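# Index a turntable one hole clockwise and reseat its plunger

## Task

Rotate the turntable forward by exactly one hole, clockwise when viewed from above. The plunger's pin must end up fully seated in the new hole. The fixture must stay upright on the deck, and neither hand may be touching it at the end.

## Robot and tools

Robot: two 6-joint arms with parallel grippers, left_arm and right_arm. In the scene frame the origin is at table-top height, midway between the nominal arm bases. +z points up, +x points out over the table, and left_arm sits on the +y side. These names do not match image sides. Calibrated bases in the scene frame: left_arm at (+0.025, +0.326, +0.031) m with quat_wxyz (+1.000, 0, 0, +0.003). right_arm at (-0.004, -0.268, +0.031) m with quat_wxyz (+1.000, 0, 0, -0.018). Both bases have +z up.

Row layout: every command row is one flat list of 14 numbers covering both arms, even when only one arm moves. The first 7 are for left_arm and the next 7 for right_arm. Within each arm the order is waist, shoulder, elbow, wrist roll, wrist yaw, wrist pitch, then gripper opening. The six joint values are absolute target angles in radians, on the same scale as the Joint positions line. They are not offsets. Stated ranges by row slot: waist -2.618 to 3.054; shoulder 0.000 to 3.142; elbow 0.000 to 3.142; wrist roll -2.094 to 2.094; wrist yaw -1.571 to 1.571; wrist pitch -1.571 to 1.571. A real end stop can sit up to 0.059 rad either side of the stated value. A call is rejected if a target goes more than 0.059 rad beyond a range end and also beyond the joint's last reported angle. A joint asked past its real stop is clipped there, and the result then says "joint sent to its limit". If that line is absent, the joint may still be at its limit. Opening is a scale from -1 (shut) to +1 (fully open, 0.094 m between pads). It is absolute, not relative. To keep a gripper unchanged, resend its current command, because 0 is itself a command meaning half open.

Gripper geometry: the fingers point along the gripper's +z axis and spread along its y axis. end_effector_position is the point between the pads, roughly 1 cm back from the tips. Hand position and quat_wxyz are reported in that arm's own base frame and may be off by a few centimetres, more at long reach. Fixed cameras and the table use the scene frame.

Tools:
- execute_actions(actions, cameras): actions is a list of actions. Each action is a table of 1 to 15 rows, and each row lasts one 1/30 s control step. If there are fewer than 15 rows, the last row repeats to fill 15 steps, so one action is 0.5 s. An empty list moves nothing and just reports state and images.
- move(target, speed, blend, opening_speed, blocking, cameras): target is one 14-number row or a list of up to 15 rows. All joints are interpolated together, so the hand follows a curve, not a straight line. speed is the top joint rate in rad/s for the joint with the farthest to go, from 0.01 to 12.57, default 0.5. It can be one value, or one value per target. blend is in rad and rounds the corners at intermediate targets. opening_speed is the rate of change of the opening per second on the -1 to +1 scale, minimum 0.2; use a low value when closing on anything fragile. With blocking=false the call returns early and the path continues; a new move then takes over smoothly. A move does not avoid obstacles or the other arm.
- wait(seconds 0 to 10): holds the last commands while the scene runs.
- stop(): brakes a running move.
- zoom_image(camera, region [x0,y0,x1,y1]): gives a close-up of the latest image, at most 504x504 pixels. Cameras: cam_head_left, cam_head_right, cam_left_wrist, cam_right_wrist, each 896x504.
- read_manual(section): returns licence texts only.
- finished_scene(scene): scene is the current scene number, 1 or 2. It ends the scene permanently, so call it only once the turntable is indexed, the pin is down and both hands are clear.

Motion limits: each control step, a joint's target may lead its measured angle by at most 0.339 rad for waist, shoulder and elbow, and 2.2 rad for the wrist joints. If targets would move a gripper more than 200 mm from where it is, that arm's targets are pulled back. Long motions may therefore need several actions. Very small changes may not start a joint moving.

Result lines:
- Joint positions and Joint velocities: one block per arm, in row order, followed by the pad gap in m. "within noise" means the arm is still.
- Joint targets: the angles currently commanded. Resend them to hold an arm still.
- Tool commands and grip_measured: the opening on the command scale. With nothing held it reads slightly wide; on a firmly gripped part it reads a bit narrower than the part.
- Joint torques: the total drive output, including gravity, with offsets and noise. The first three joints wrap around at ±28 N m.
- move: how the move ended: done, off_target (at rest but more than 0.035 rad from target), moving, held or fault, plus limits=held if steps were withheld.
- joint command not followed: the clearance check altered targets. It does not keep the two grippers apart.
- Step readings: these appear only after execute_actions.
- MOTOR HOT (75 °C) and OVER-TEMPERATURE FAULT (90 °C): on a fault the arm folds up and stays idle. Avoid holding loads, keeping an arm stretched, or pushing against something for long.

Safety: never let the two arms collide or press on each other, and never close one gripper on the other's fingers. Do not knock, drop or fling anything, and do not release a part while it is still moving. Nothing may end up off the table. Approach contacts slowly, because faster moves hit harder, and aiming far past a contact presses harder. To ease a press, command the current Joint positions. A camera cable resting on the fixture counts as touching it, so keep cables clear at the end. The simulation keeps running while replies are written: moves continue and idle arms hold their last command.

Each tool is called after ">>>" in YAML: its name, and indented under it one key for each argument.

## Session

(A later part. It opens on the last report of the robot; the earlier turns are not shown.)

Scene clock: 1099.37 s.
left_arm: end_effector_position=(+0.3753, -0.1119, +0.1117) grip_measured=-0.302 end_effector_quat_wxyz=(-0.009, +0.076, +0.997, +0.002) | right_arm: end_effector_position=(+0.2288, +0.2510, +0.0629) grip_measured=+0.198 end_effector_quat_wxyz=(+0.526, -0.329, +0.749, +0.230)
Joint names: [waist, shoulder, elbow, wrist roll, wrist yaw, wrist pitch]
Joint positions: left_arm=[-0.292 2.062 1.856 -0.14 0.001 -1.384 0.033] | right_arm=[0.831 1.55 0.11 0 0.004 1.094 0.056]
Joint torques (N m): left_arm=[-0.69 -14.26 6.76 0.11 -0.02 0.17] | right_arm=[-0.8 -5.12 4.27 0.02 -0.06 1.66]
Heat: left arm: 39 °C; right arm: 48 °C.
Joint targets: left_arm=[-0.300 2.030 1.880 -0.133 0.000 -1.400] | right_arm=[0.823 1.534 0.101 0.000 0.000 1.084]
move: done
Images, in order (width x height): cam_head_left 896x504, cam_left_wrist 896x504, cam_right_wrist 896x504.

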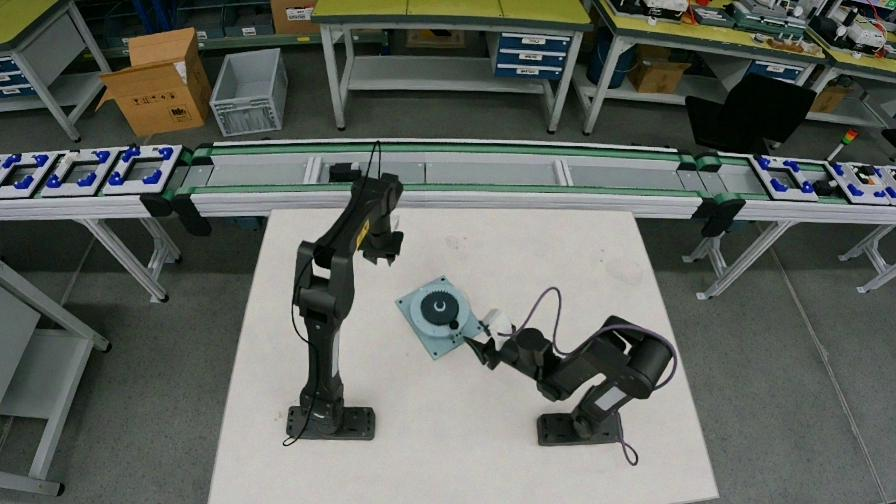

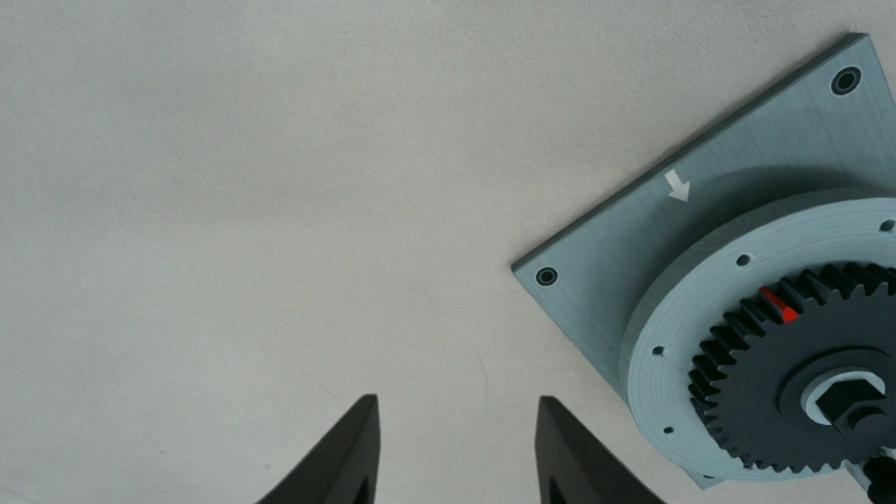

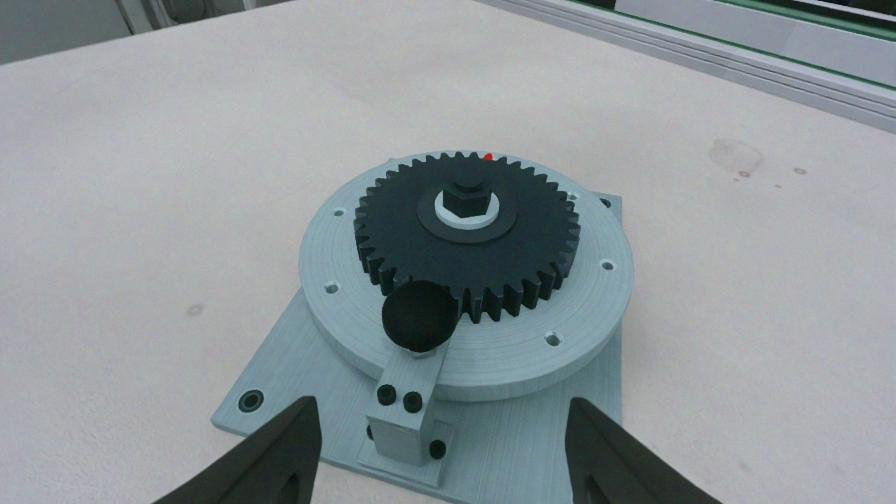

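>>> move:
  target:
    - [0.2, 2.030, 1.88, -0.133, 0, -1.40, -0.3, 0.3, 1.55, 0.11, 0, 0, 1.085, 0.2]
    - [0.2, 2.030, 1.88, -0.133, 0, -1.40, -0.3, 0.3, 1.60, 1.30, 0, 0, -1.0, 0.2]
    - [0.2, 2.030, 1.88, -0.133, 0, -1.40, -0.3, 0.81, 1.6, 1.3, 0, 0, -1.0, 0.2]
    - [0.2, 2.030, 1.88, -0.133, 0, -1.40, -0.3, 0.809, 2.394, 2.31, 0, 0, -1.46, 0.2]
  speed: [0.8, 1.0, 0.8, 0.6]
  blend: [0.1, 0.1, 0.1, 0]
  cameras: ["cam_right_wrist", "cam_head_left"]

Scene clock: 1421.97 s.
left_arm: end_effector_position=(+0.3831, +0.0811, +0.1117) grip_measured=-0.302 end_effector_quat_wxyz=(-0.010, -0.172, +0.985, +0.000) | right_arm: end_effector_position=(+0.3226, +0.3382, +0.0924) grip_measured=+0.198 end_effector_quat_wxyz=(+0.016, -0.393, +0.919, +0.006)
Joint names: [waist, shoulder, elbow, wrist roll, wrist yaw, wrist pitch]
Joint positions: left_arm=[0.206 2.062 1.856 -0.14 -0.001 -1.384 0.033] | right_arm=[0.808 2.373 2.286 0 0.001 -1.449 0.056]
Joint torques (N m): left_arm=[-0.5 -14.23 6.74 0.09 0.01 0.16] | right_arm=[0.06 -11.38 9.98 0.01 -0.04 0.19]
Heat: left arm: 46 °C; right arm: 42 °C.
Joint targets: left_arm=[0.200 2.030 1.880 -0.133 0.000 -1.400] | right_arm=[0.809 2.394 2.310 0.000 0.000 -1.460]
move: done
Images, in order (width x height): cam_head_left 896x504, cam_right_wrist 896x504.

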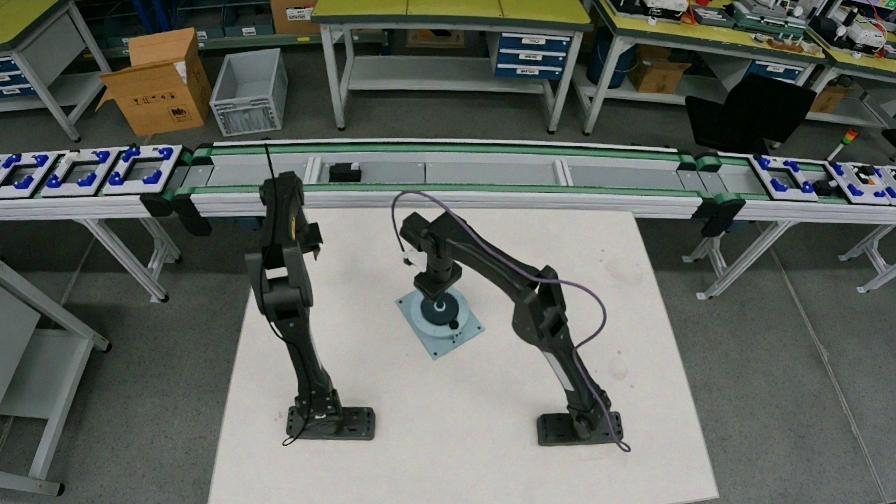

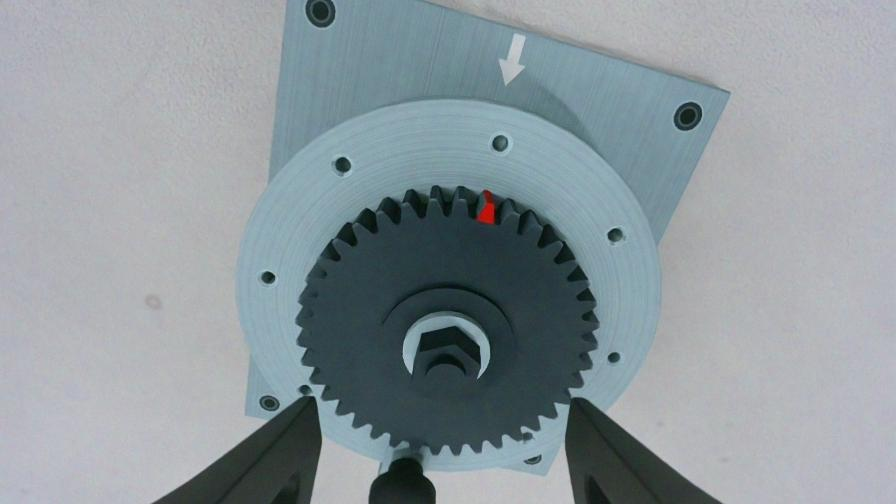

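>>> zoom_image:
  camera: "cam_right_wrist"
  region: [380, 290, 520, 420]

Scaled by 3.600 from the camera's 896x504 image, which has a finer 1280x720 frame.

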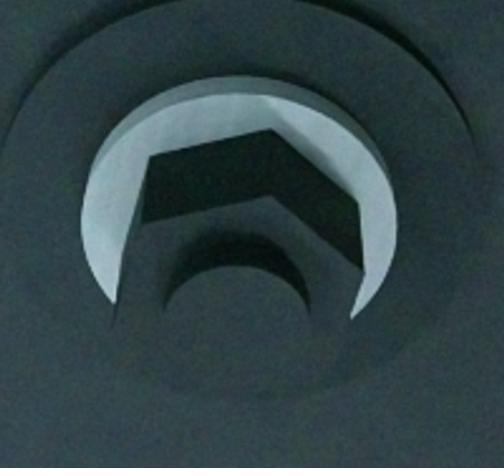

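>>> move:
  target: [0.2, 2.030, 1.88, -0.133, 0, -1.40, -0.3, 0.809, 2.295, 2.077, 0, 0, -1.338, 0.2]
  speed: 0.4
  cameras: ["cam_right_wrist"]

Scene clock: 1469.50 s.
left_arm: end_effector_position=(+0.3831, +0.0811, +0.1117) grip_measured=-0.302 end_effector_quat_wxyz=(-0.010, -0.172, +0.985, +0.000) | right_arm: end_effector_position=(+0.3088, +0.3239, +0.0571) grip_measured=+0.198 end_effector_quat_wxyz=(-0.014, -0.393, +0.919, -0.007)
Joint names: [waist, shoulder, elbow, wrist roll, wrist yaw, wrist pitch]
Joint positions: left_arm=[0.206 2.062 1.856 -0.14 -0.001 -1.384 0.033] | right_arm=[0.808 2.338 2.085 0 0.001 -1.349 0.056]
Joint torques (N m): left_arm=[-0.51 -14.27 6.79 0.09 0 0.18] | right_arm=[0.06 -16.09 6.84 0.02 -0.04 0.31]
Heat: left arm: 46 °C; right arm: 39 °C.
Joint targets: left_arm=[0.200 2.030 1.880 -0.133 0.000 -1.400] | right_arm=[0.809 2.295 2.077 0.000 0.000 -1.338]
move: off_target (right_arm); right_arm: the shoulder is farthest, 0.043 rad from its target
Images, in order (width x height): cam_right_wrist 896x504.

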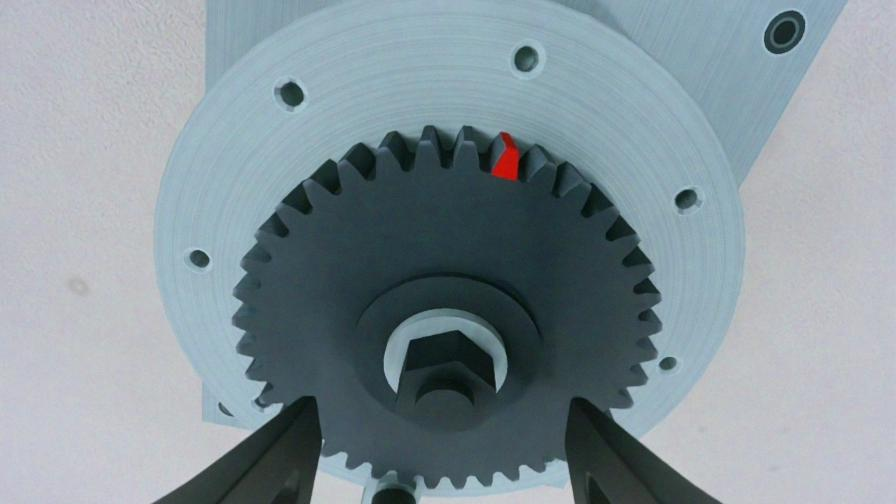

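>>> zoom_image:
  camera: "cam_right_wrist"
  region: [370, 300, 520, 440]

Scaled by 3.360 from the camera's 896x504 image, which has a finer 1280x720 frame.

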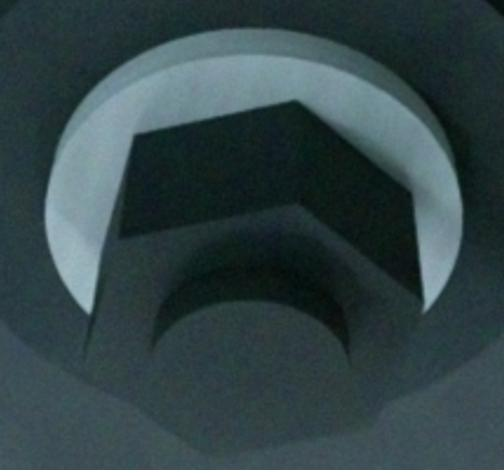

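>>> move:
  target:
    - [0.2, 1.60, 0.4, 0, 0, 0.8, -0.3, 0.809, 1.65, 1.3, 0, 0, -1.0, 0.2]
    - [0.2, 1.463, 0.057, 0, 0, 1.40, 0.2, 0.3, 1.6, 1.3, 0, 0, -1.0, 0.2]
    - [-0.879, 1.463, 0.057, 0, 0, 1.40, 0.2, 0.1, 1.6, 1.0, 0, 0, -0.6, 0.2]
    - [-0.879, 1.463, 0.057, 0, 0, 1.051, 0.2, 0.0, 1.55, 0.2, 0, 0, 1.0, 0.2]
  speed: [0.9, 0.9, 0.9, 0.9]
  blend: [0.1, 0.1, 0.02, 0]
  opening_speed: 1.0
  cameras: ["cam_left_wrist", "cam_head_left"]

Scene clock: 1522.73 s.
left_arm: end_effector_position=(+0.2116, -0.2506, +0.0652) grip_measured=+0.198 end_effector_quat_wxyz=(+0.521, +0.343, +0.743, -0.245) | right_arm: end_effector_position=(+0.3604, +0.0039, +0.0642) grip_measured=+0.198 end_effector_quat_wxyz=(+0.563, -0.003, +0.827, +0.002)
Joint names: [waist, shoulder, elbow, wrist roll, wrist yaw, wrist pitch]
Joint positions: left_arm=[-0.873 1.479 0.068 -0.008 -0.001 1.067 0.056] | right_arm=[0.008 1.571 0.207 0 0.001 0.988 0.056]
Joint torques (N m): left_arm=[-0.46 -4.94 2.48 0.1 0 1.99] | right_arm=[-0.9 -6.12 4.93 0.02 -0.02 1.83]
Heat: left arm: 45 °C; right arm: 46 °C.
Joint targets: left_arm=[-0.879 1.463 0.057 0.000 0.000 1.051] | right_arm=[0.000 1.550 0.200 0.000 0.000 1.000]
move: done; blend cut to 0 rad at target 2
Images, in order (width x height): cam_head_left 896x504, cam_left_wrist 896x504.

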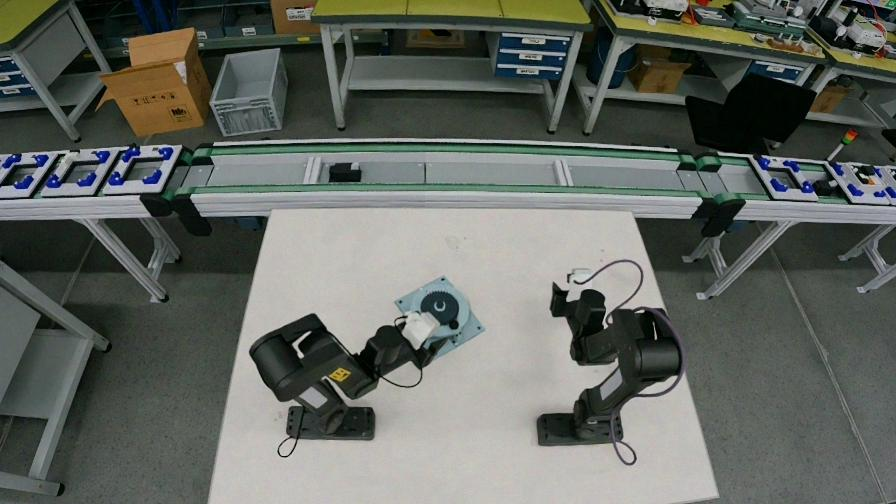

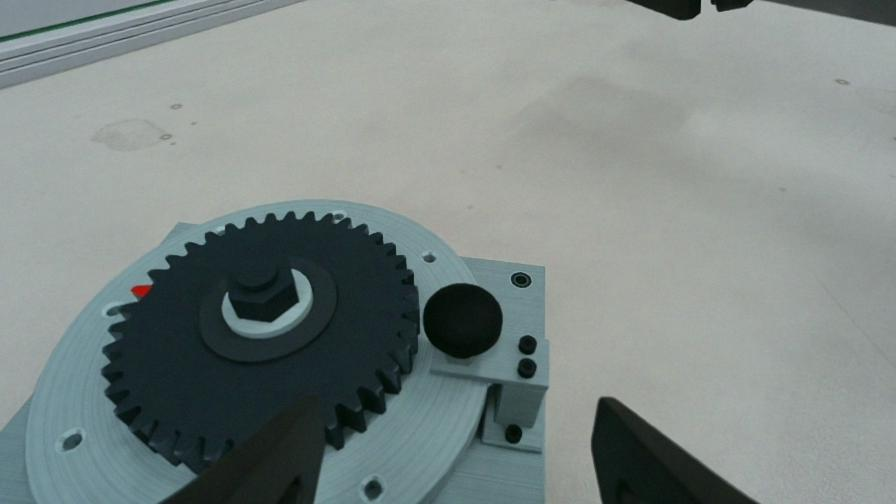

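>>> move:
  target:
    - [-0.879, 1.463, 0.057, 0, 0, 1.40, 0.0, 0.0, 1.55, 0.2, 0, 0, 1.0, 0.2]
    - [-0.70, 1.85, 1.75, -0.212, 0, -1.30, 0.0, 0.858, 1.514, 0.104, -0.008, 0.014, 1.073, 0.15]
    - [-0.70, 2.063, 1.813, -0.212, 0, -1.329, 0.0, 0.858, 1.514, 0.104, -0.008, 0.014, 1.073, 0.15]
  speed: [1.0, 1.0, 0.6]
  blend: [0.05, 0.05, 0]
  opening_speed: 1.0
  cameras: ["cam_left_wrist", "cam_right_wrist"]

Scene clock: 1586.87 s.
left_arm: end_effector_position=(+0.2989, -0.2535, +0.0956) grip_measured=+0.002 end_effector_quat_wxyz=(-0.006, +0.249, +0.968, +0.003) | right_arm: end_effector_position=(+0.2233, +0.2550, +0.0622) grip_measured=+0.152 end_effector_quat_wxyz=(+0.520, -0.338, +0.749, +0.234)
Joint names: [waist, shoulder, elbow, wrist roll, wrist yaw, wrist pitch]
Joint positions: left_arm=[-0.706 2.057 1.786 -0.202 -0.001 -1.313 0.047] | right_arm=[0.85 1.533 0.113 0 0.001 1.063 0.054]
Joint torques (N m): left_arm=[0.46 -10.65 7.04 -0.1 0 0.18] | right_arm=[0.75 -5.35 4.45 -0.05 0.11 1.83]
Heat: left arm: 40 °C; right arm: 38 °C.
Joint targets: left_arm=[-0.700 2.063 1.813 -0.212 0.000 -1.329] | right_arm=[0.858 1.514 0.104 -0.008 0.014 1.073]
move: done; blend cut to 0 rad at target 2
Images, in order (width x height): cam_left_wrist 896x504, cam_right_wrist 896x504.

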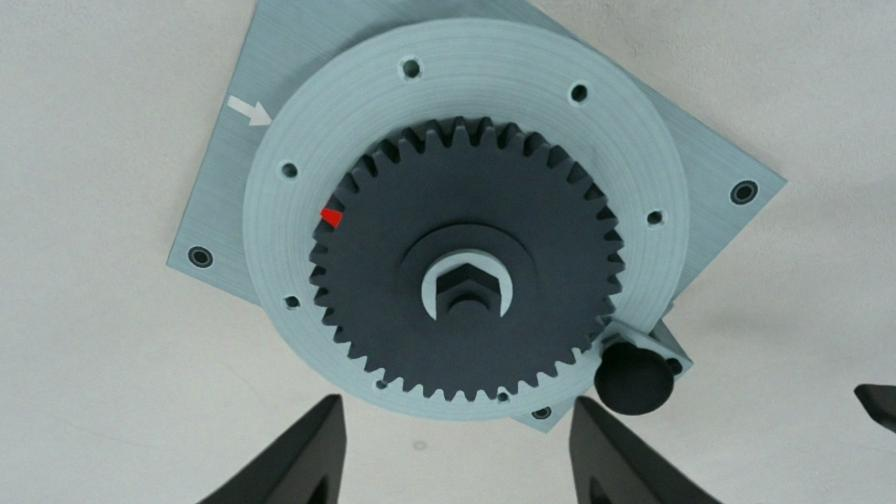

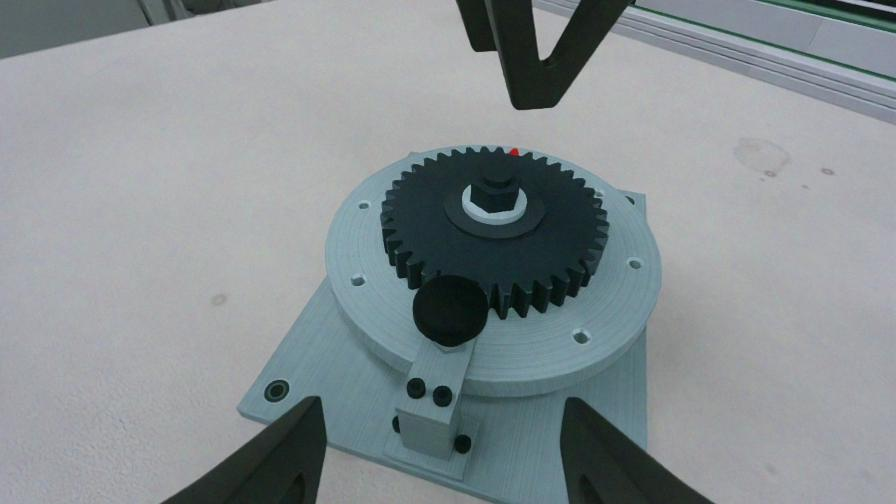

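>>> zoom_image:
  camera: "cam_left_wrist"
  region: [400, 230, 540, 350]

Scaled by 3.600 from the camera's 896x504 image, which has a finer 1280x720 frame.

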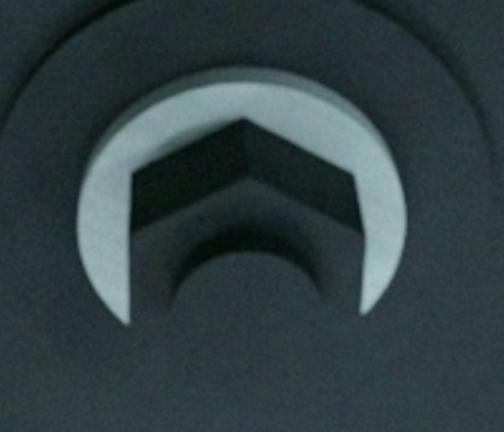

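>>> move:
  target:
    - [-0.711, 2.086, 1.597, -0.212, 0, -1.093, 0.0, 0.8365, 1.932, 0.331, -0.008, 0.014, 1.260, 0.15]
    - [-0.711, 2.086, 1.597, -0.212, 0, -1.093, -0.75, 0.8365, 1.932, 0.331, -0.008, 0.014, 1.260, -0.65]
  speed: 0.35
  opening_speed: 0.5
  cameras: ["cam_left_wrist", "cam_right_wrist"]

Scene clock: 1639.63 s.
left_arm: end_effector_position=(+0.2983, -0.2557, +0.0475) grip_measured=-0.631 end_effector_quat_wxyz=(+0.000, +0.250, +0.968, -0.004) | right_arm: end_effector_position=(+0.2615, +0.2965, +0.0332) grip_measured=-0.481 end_effector_quat_wxyz=(+0.519, -0.337, +0.750, +0.234)
Joint names: [waist, shoulder, elbow, wrist roll, wrist yaw, wrist pitch]
Joint positions: left_arm=[-0.708 2.068 1.609 -0.203 0.007 -1.108 0.017] | right_arm=[0.845 1.916 0.318 0 -0.001 1.24 0.024]
Joint torques (N m): left_arm=[-0.29 -9.46 3.93 -0.09 -0.07 0.59] | right_arm=[-0.88 -5.24 5.38 -0.07 0.13 1.91]
Heat: left arm: 44 °C; right arm: 38 °C.
Joint targets: left_arm=[-0.711 2.086 1.597 -0.212 0.000 -1.093] | right_arm=[0.837 1.932 0.331 -0.008 0.014 1.260]
move: done
Images, in order (width x height): cam_left_wrist 896x504, cam_right_wrist 896x504.

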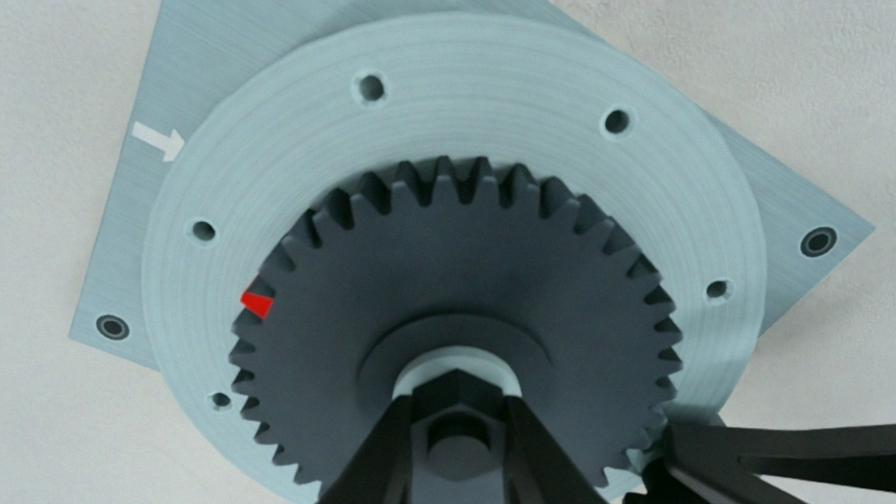

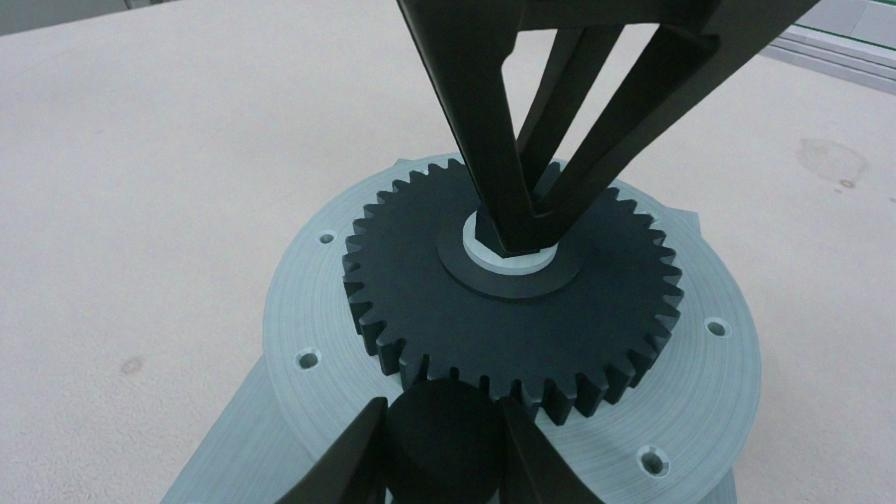

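>>> move:
  target:
    - [-0.711, 2.086, 1.597, -0.212, 0, -1.093, -0.78, 0.8365, 1.785, 0.331, -0.008, 0.014, 1.46, -0.75]
    - [-0.711, 2.086, 1.597, -0.913, 0, -1.093, -0.78, 0.8365, 1.785, 0.331, -0.008, 0.014, 1.46, -0.75]
    - [-0.711, 2.086, 1.597, -0.913, 0, -1.093, -0.78, 0.8365, 1.940, 0.331, -0.008, 0.014, 1.24, -0.75]
    - [-0.711, 2.086, 1.597, -1.04, 0, -1.093, -0.78, 0.8365, 1.940, 0.331, -0.008, 0.014, 1.24, -0.75]
    - [-0.711, 2.086, 1.597, -0.99, 0, -1.093, -0.78, 0.8365, 1.940, 0.331, -0.008, 0.014, 1.24, -0.75]
  speed: [0.3, 0.9, 0.3, 0.2, 0.2]
  cameras: ["cam_left_wrist", "cam_right_wrist"]

Scene clock: 1660.63 s.
left_arm: end_effector_position=(+0.2985, -0.2556, +0.0475) grip_measured=-0.632 end_effector_quat_wxyz=(+0.000, -0.132, +0.991, -0.003) | right_arm: end_effector_position=(+0.2620, +0.2962, +0.0367) grip_measured=-0.485 end_effector_quat_wxyz=(+0.525, -0.336, +0.746, +0.235)
Joint names: [waist, shoulder, elbow, wrist roll, wrist yaw, wrist pitch]
Joint positions: left_arm=[-0.709 2.068 1.609 -0.974 0.004 -1.107 0.017] | right_arm=[0.845 1.912 0.314 -0.002 0.002 1.253 0.024]
Joint torques (N m): left_arm=[-0.2 -9.5 3.93 -0.11 -0.04 0.58] | right_arm=[-0.9 -4.29 5.79 -0.04 0.11 1.62]
Heat: left arm: 43 °C; right arm: 41 °C.
Joint targets: left_arm=[-0.711 2.086 1.597 -0.990 0.000 -1.093] | right_arm=[0.837 1.940 0.331 -0.008 0.014 1.240]
move: done
Images, in order (width x height): cam_left_wrist 896x504, cam_right_wrist 896x504.

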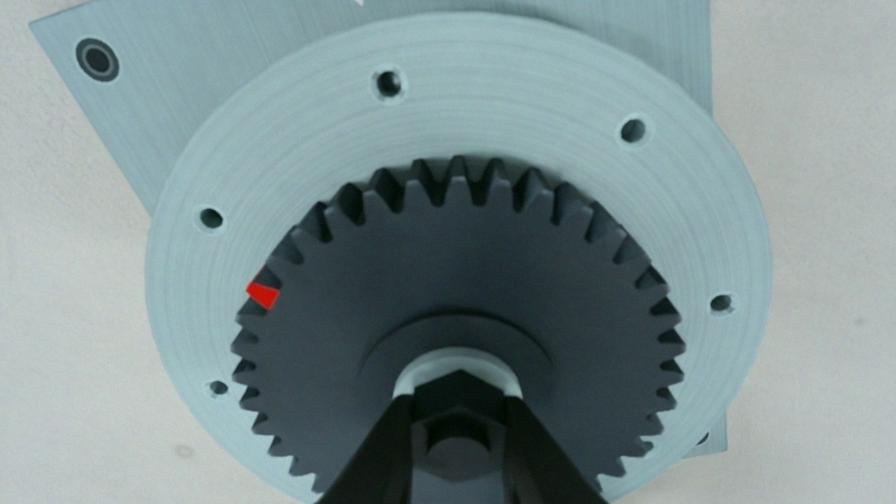

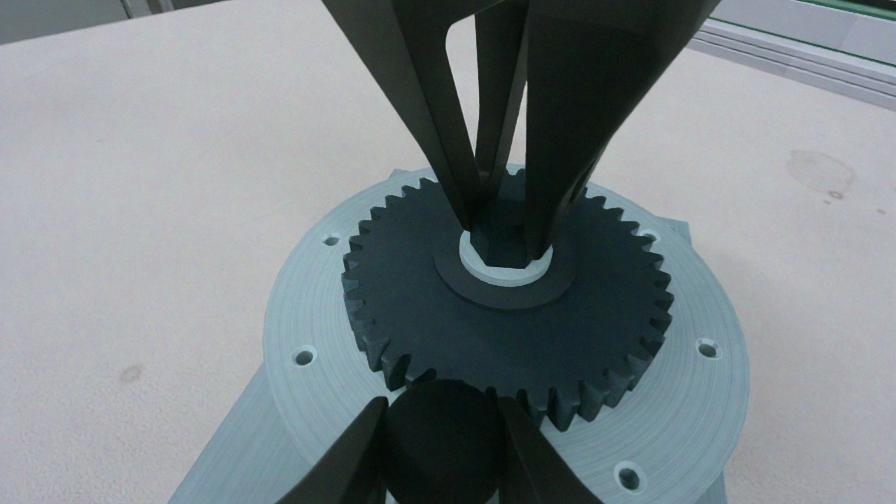

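>>> move:
  target:
    - [-0.711, 2.086, 1.597, -0.99, 0, -1.093, -0.78, 0.8365, 1.795, 0.331, -0.008, 0.014, 1.42, -0.75]
    - [-0.711, 2.086, 1.597, -1.055, 0, -1.093, -0.78, 0.8365, 1.79, 0.331, -0.008, 0.014, 1.44, -0.75]
    - [-0.711, 2.086, 1.597, -1.05, 0, -1.093, -0.78, 0.8365, 1.940, 0.331, -0.008, 0.014, 1.24, -0.75]
  speed: [0.3, 0.15, 0.2]
  cameras: ["cam_left_wrist", "cam_right_wrist"]

Scene clock: 1697.33 s.
left_arm: end_effector_position=(+0.2982, -0.2560, +0.0475) grip_measured=-0.632 end_effector_quat_wxyz=(-0.001, -0.163, +0.987, -0.004) | right_arm: end_effector_position=(+0.2619, +0.2954, +0.0332) grip_measured=-0.485 end_effector_quat_wxyz=(+0.520, -0.337, +0.750, +0.231)
Joint names: [waist, shoulder, elbow, wrist roll, wrist yaw, wrist pitch]
Joint positions: left_arm=[-0.709 2.068 1.609 -1.037 0.007 -1.107 0.017] | right_arm=[0.845 1.914 0.316 -0.002 0.005 1.238 0.024]
Joint torques (N m): left_arm=[-0.21 -9.46 3.95 -0.13 -0.07 0.58] | right_arm=[-0.88 -4.51 5.56 -0.05 0.09 1.73]
Heat: left arm: 42 °C; right arm: 41 °C.
Joint targets: left_arm=[-0.711 2.086 1.597 -1.050 0.000 -1.093] | right_arm=[0.837 1.940 0.331 -0.008 0.014 1.240]
move: done
Images, in order (width x height): cam_left_wrist 896x504, cam_right_wrist 896x504.

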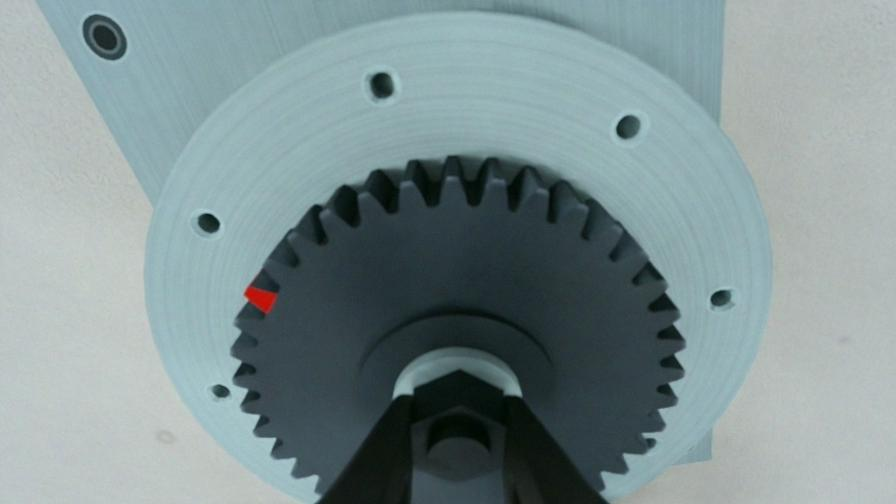

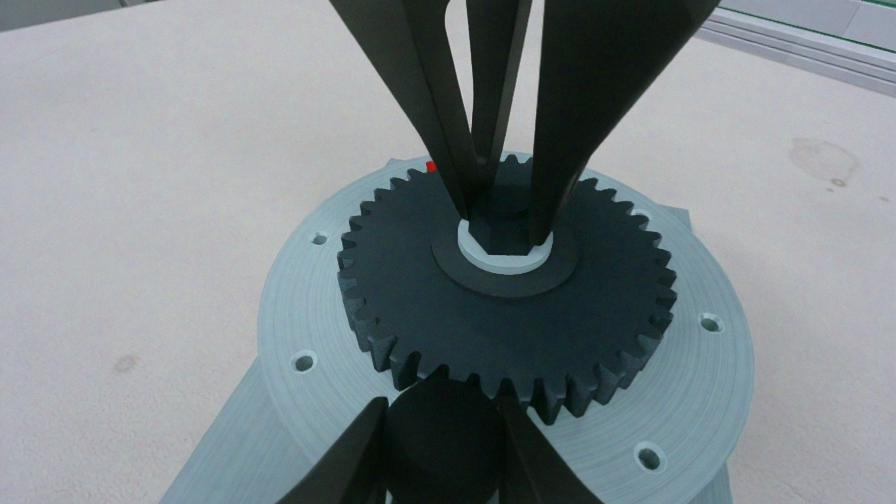

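>>> move:
  target:
    - [-0.711, 2.086, 1.597, -1.05, 0, -1.093, -0.78, 0.8365, 1.785, 0.331, -0.008, 0.014, 1.46, -0.75]
    - [-0.711, 2.086, 1.597, -0.240, 0, -1.093, -0.78, 0.8365, 1.785, 0.331, -0.008, 0.014, 1.46, -0.75]
  speed: [0.3, 0.9]
  cameras: ["cam_left_wrist", "cam_right_wrist"]

Scene clock: 1710.83 s.
left_arm: end_effector_position=(+0.2982, -0.2567, +0.0475) grip_measured=-0.632 end_effector_quat_wxyz=(+0.000, +0.224, +0.974, -0.006) | right_arm: end_effector_position=(+0.2623, +0.2957, +0.0417) grip_measured=-0.485 end_effector_quat_wxyz=(+0.525, -0.335, +0.747, +0.233)
Joint names: [waist, shoulder, elbow, wrist roll, wrist yaw, wrist pitch]
Joint positions: left_arm=[-0.709 2.068 1.609 -0.256 0.01 -1.106 0.017] | right_arm=[0.845 1.874 0.314 -0.002 0.005 1.213 0.024]
Joint torques (N m): left_arm=[-0.23 -9.5 3.92 0.19 -0.1 0.57] | right_arm=[-0.88 -13.42 5.96 -0.04 0.08 3.98]
Heat: left arm: 42 °C; right arm: 42 °C.
Joint targets: left_arm=[-0.711 2.086 1.597 -0.240 0.000 -1.093] | right_arm=[0.837 1.785 0.331 -0.008 0.014 1.460]
move: off_target (right_arm); right_arm: the wrist pitch is farthest, 0.247 rad from its target
Images, in order (width x height): cam_left_wrist 896x504, cam_right_wrist 896x504.

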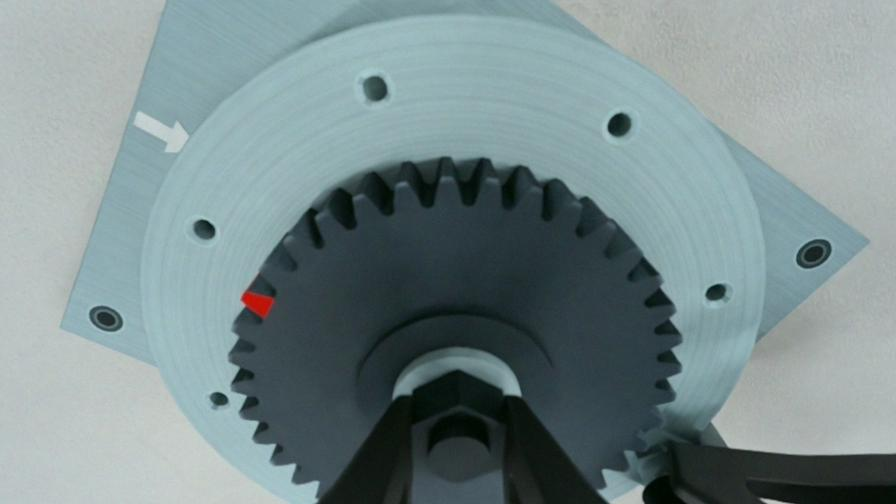

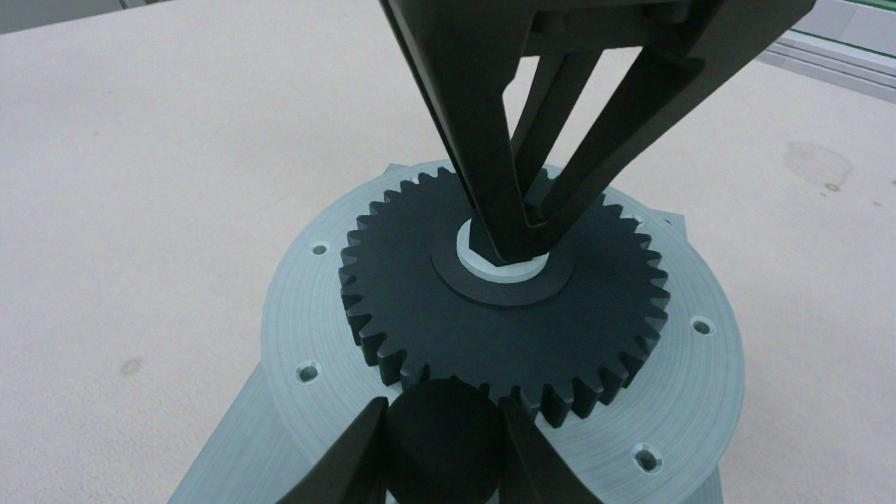

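>>> move:
  target:
    - [-0.711, 2.086, 1.597, -0.217, 0, -1.093, -0.78, 0.8365, 1.785, 0.331, -0.008, 0.014, 1.46, -0.75]
    - [-0.711, 2.086, 1.597, -0.217, 0, -1.093, -0.78, 0.8365, 1.940, 0.331, -0.008, 0.014, 1.24, -0.75]
  speed: [0.15, 0.25]
  cameras: ["cam_left_wrist", "cam_right_wrist"]

Scene clock: 1739.03 s.
left_arm: end_effector_position=(+0.2983, -0.2566, +0.0475) grip_measured=-0.632 end_effector_quat_wxyz=(+0.001, +0.236, +0.972, -0.006) | right_arm: end_effector_position=(+0.2620, +0.2954, +0.0330) grip_measured=-0.485 end_effector_quat_wxyz=(+0.520, -0.337, +0.750, +0.231)
Joint names: [waist, shoulder, elbow, wrist roll, wrist yaw, wrist pitch]
Joint positions: left_arm=[-0.709 2.068 1.609 -0.231 0.009 -1.106 0.017] | right_arm=[0.845 1.915 0.316 -0.002 0.005 1.239 0.024]
Joint torques (N m): left_arm=[-0.21 -9.46 3.95 0.18 -0.09 0.57] | right_arm=[-0.88 -4.51 5.56 -0.05 0.07 1.76]
Heat: left arm: 42 °C; right arm: 57 °C.
Joint targets: left_arm=[-0.711 2.086 1.597 -0.217 0.000 -1.093] | right_arm=[0.837 1.940 0.331 -0.008 0.014 1.240]
move: done
Images, in order (width x height): cam_left_wrist 896x504, cam_right_wrist 896x504.

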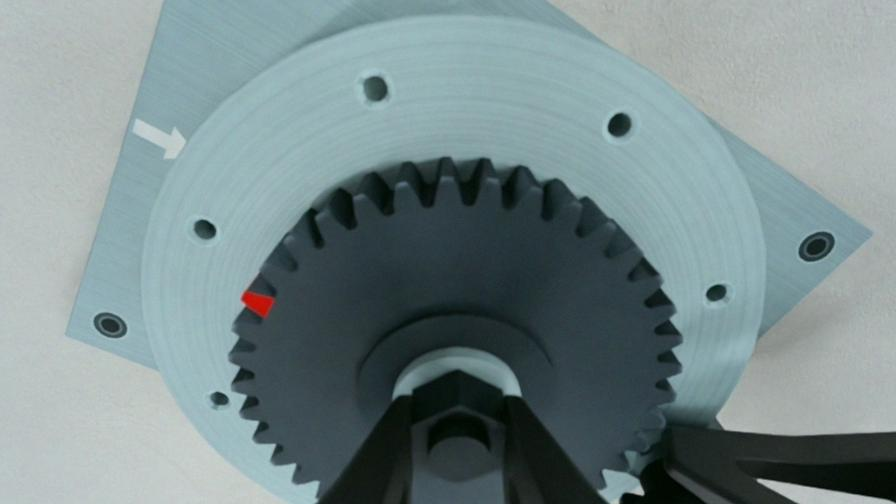

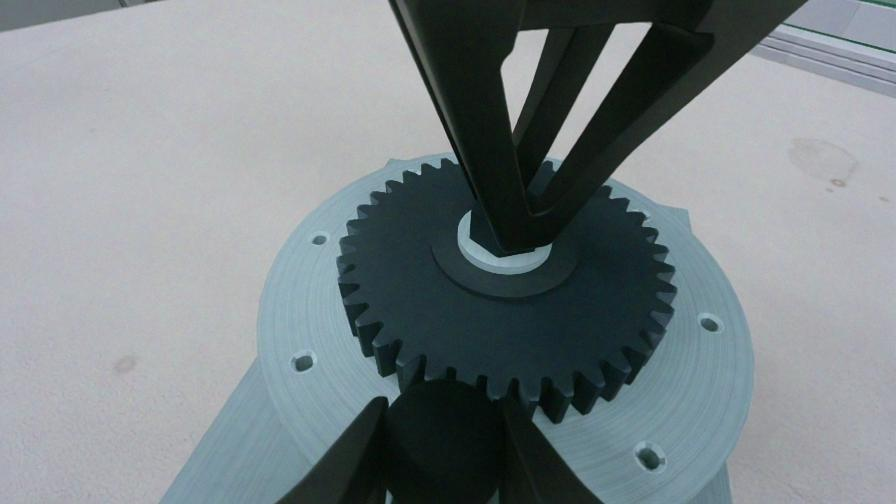

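>>> move:
  target:
    - [-0.711, 2.086, 1.597, -0.217, 0, -1.093, -0.3, 0.8365, 1.930, 0.331, -0.008, 0.014, 1.25, 0.15]
    - [-0.711, 2.060, 1.80, -0.217, 0, -1.32, -0.3, 0.8365, 1.66, 0.16, -0.008, 0.014, 1.13, 0.15]
  speed: 0.5
  opening_speed: 0.8
  cameras: ["cam_left_wrist", "cam_right_wrist", "cam_head_left", "cam_head_right"]

Scene clock: 1750.97 s.
left_arm: end_effector_position=(+0.2968, -0.2550, +0.0891) grip_measured=-0.302 end_effector_quat_wxyz=(-0.013, +0.238, +0.971, +0.002) | right_arm: end_effector_position=(+0.2352, +0.2652, +0.0499) grip_measured=+0.148 end_effector_quat_wxyz=(+0.516, -0.338, +0.753, +0.229)
Joint names: [waist, shoulder, elbow, wrist roll, wrist yaw, wrist pitch]
Joint positions: left_arm=[-0.709 2.068 1.775 -0.227 0.008 -1.304 0.033] | right_arm=[0.845 1.679 0.167 -0.002 0.005 1.14 0.054]
Joint torques (N m): left_arm=[-0.23 -11.88 6.82 0.14 -0.07 0.2] | right_arm=[-0.87 -6.22 3.95 -0.04 0.07 1.64]
Heat: left arm: 42 °C; right arm: 49 °C.
Joint targets: left_arm=[-0.711 2.060 1.800 -0.217 0.000 -1.320] | right_arm=[0.837 1.660 0.160 -0.008 0.014 1.130]
move: done

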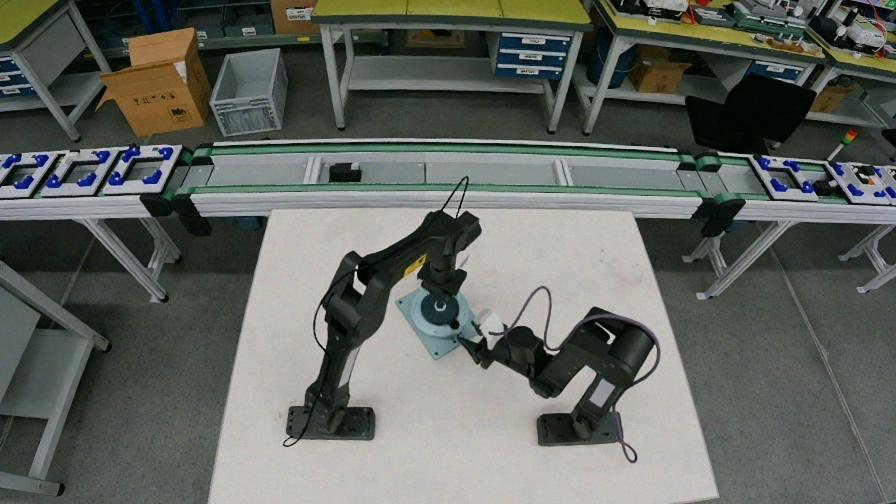

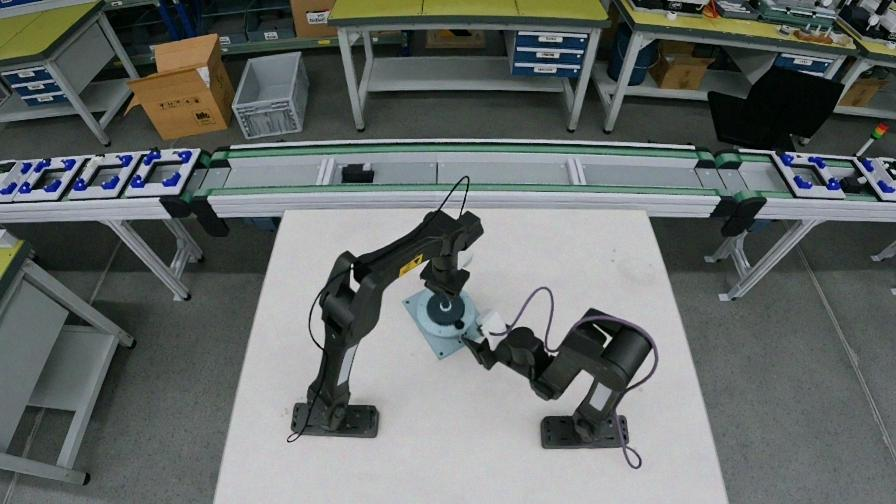

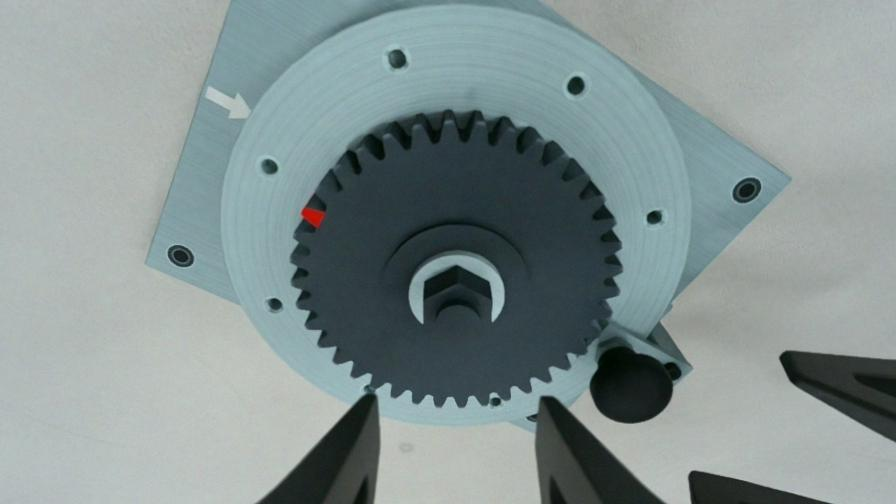

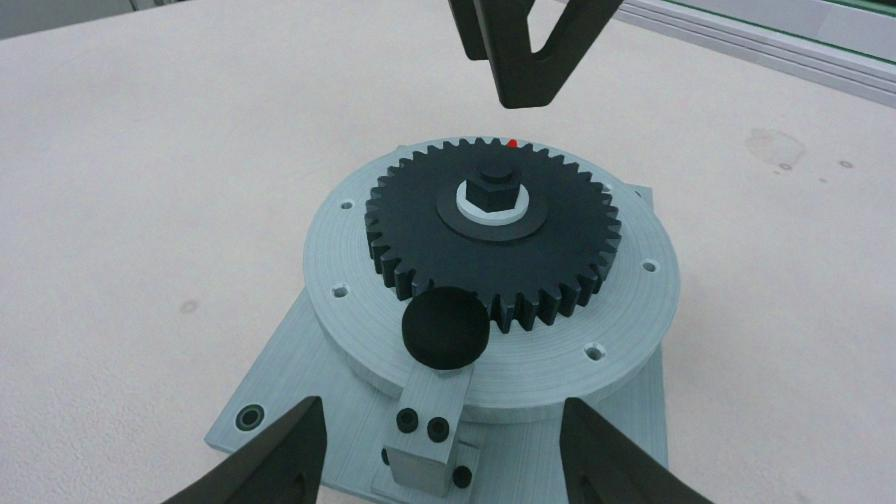

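>>> finished_scene:
  scene: 1

The scene is finished: the task was done.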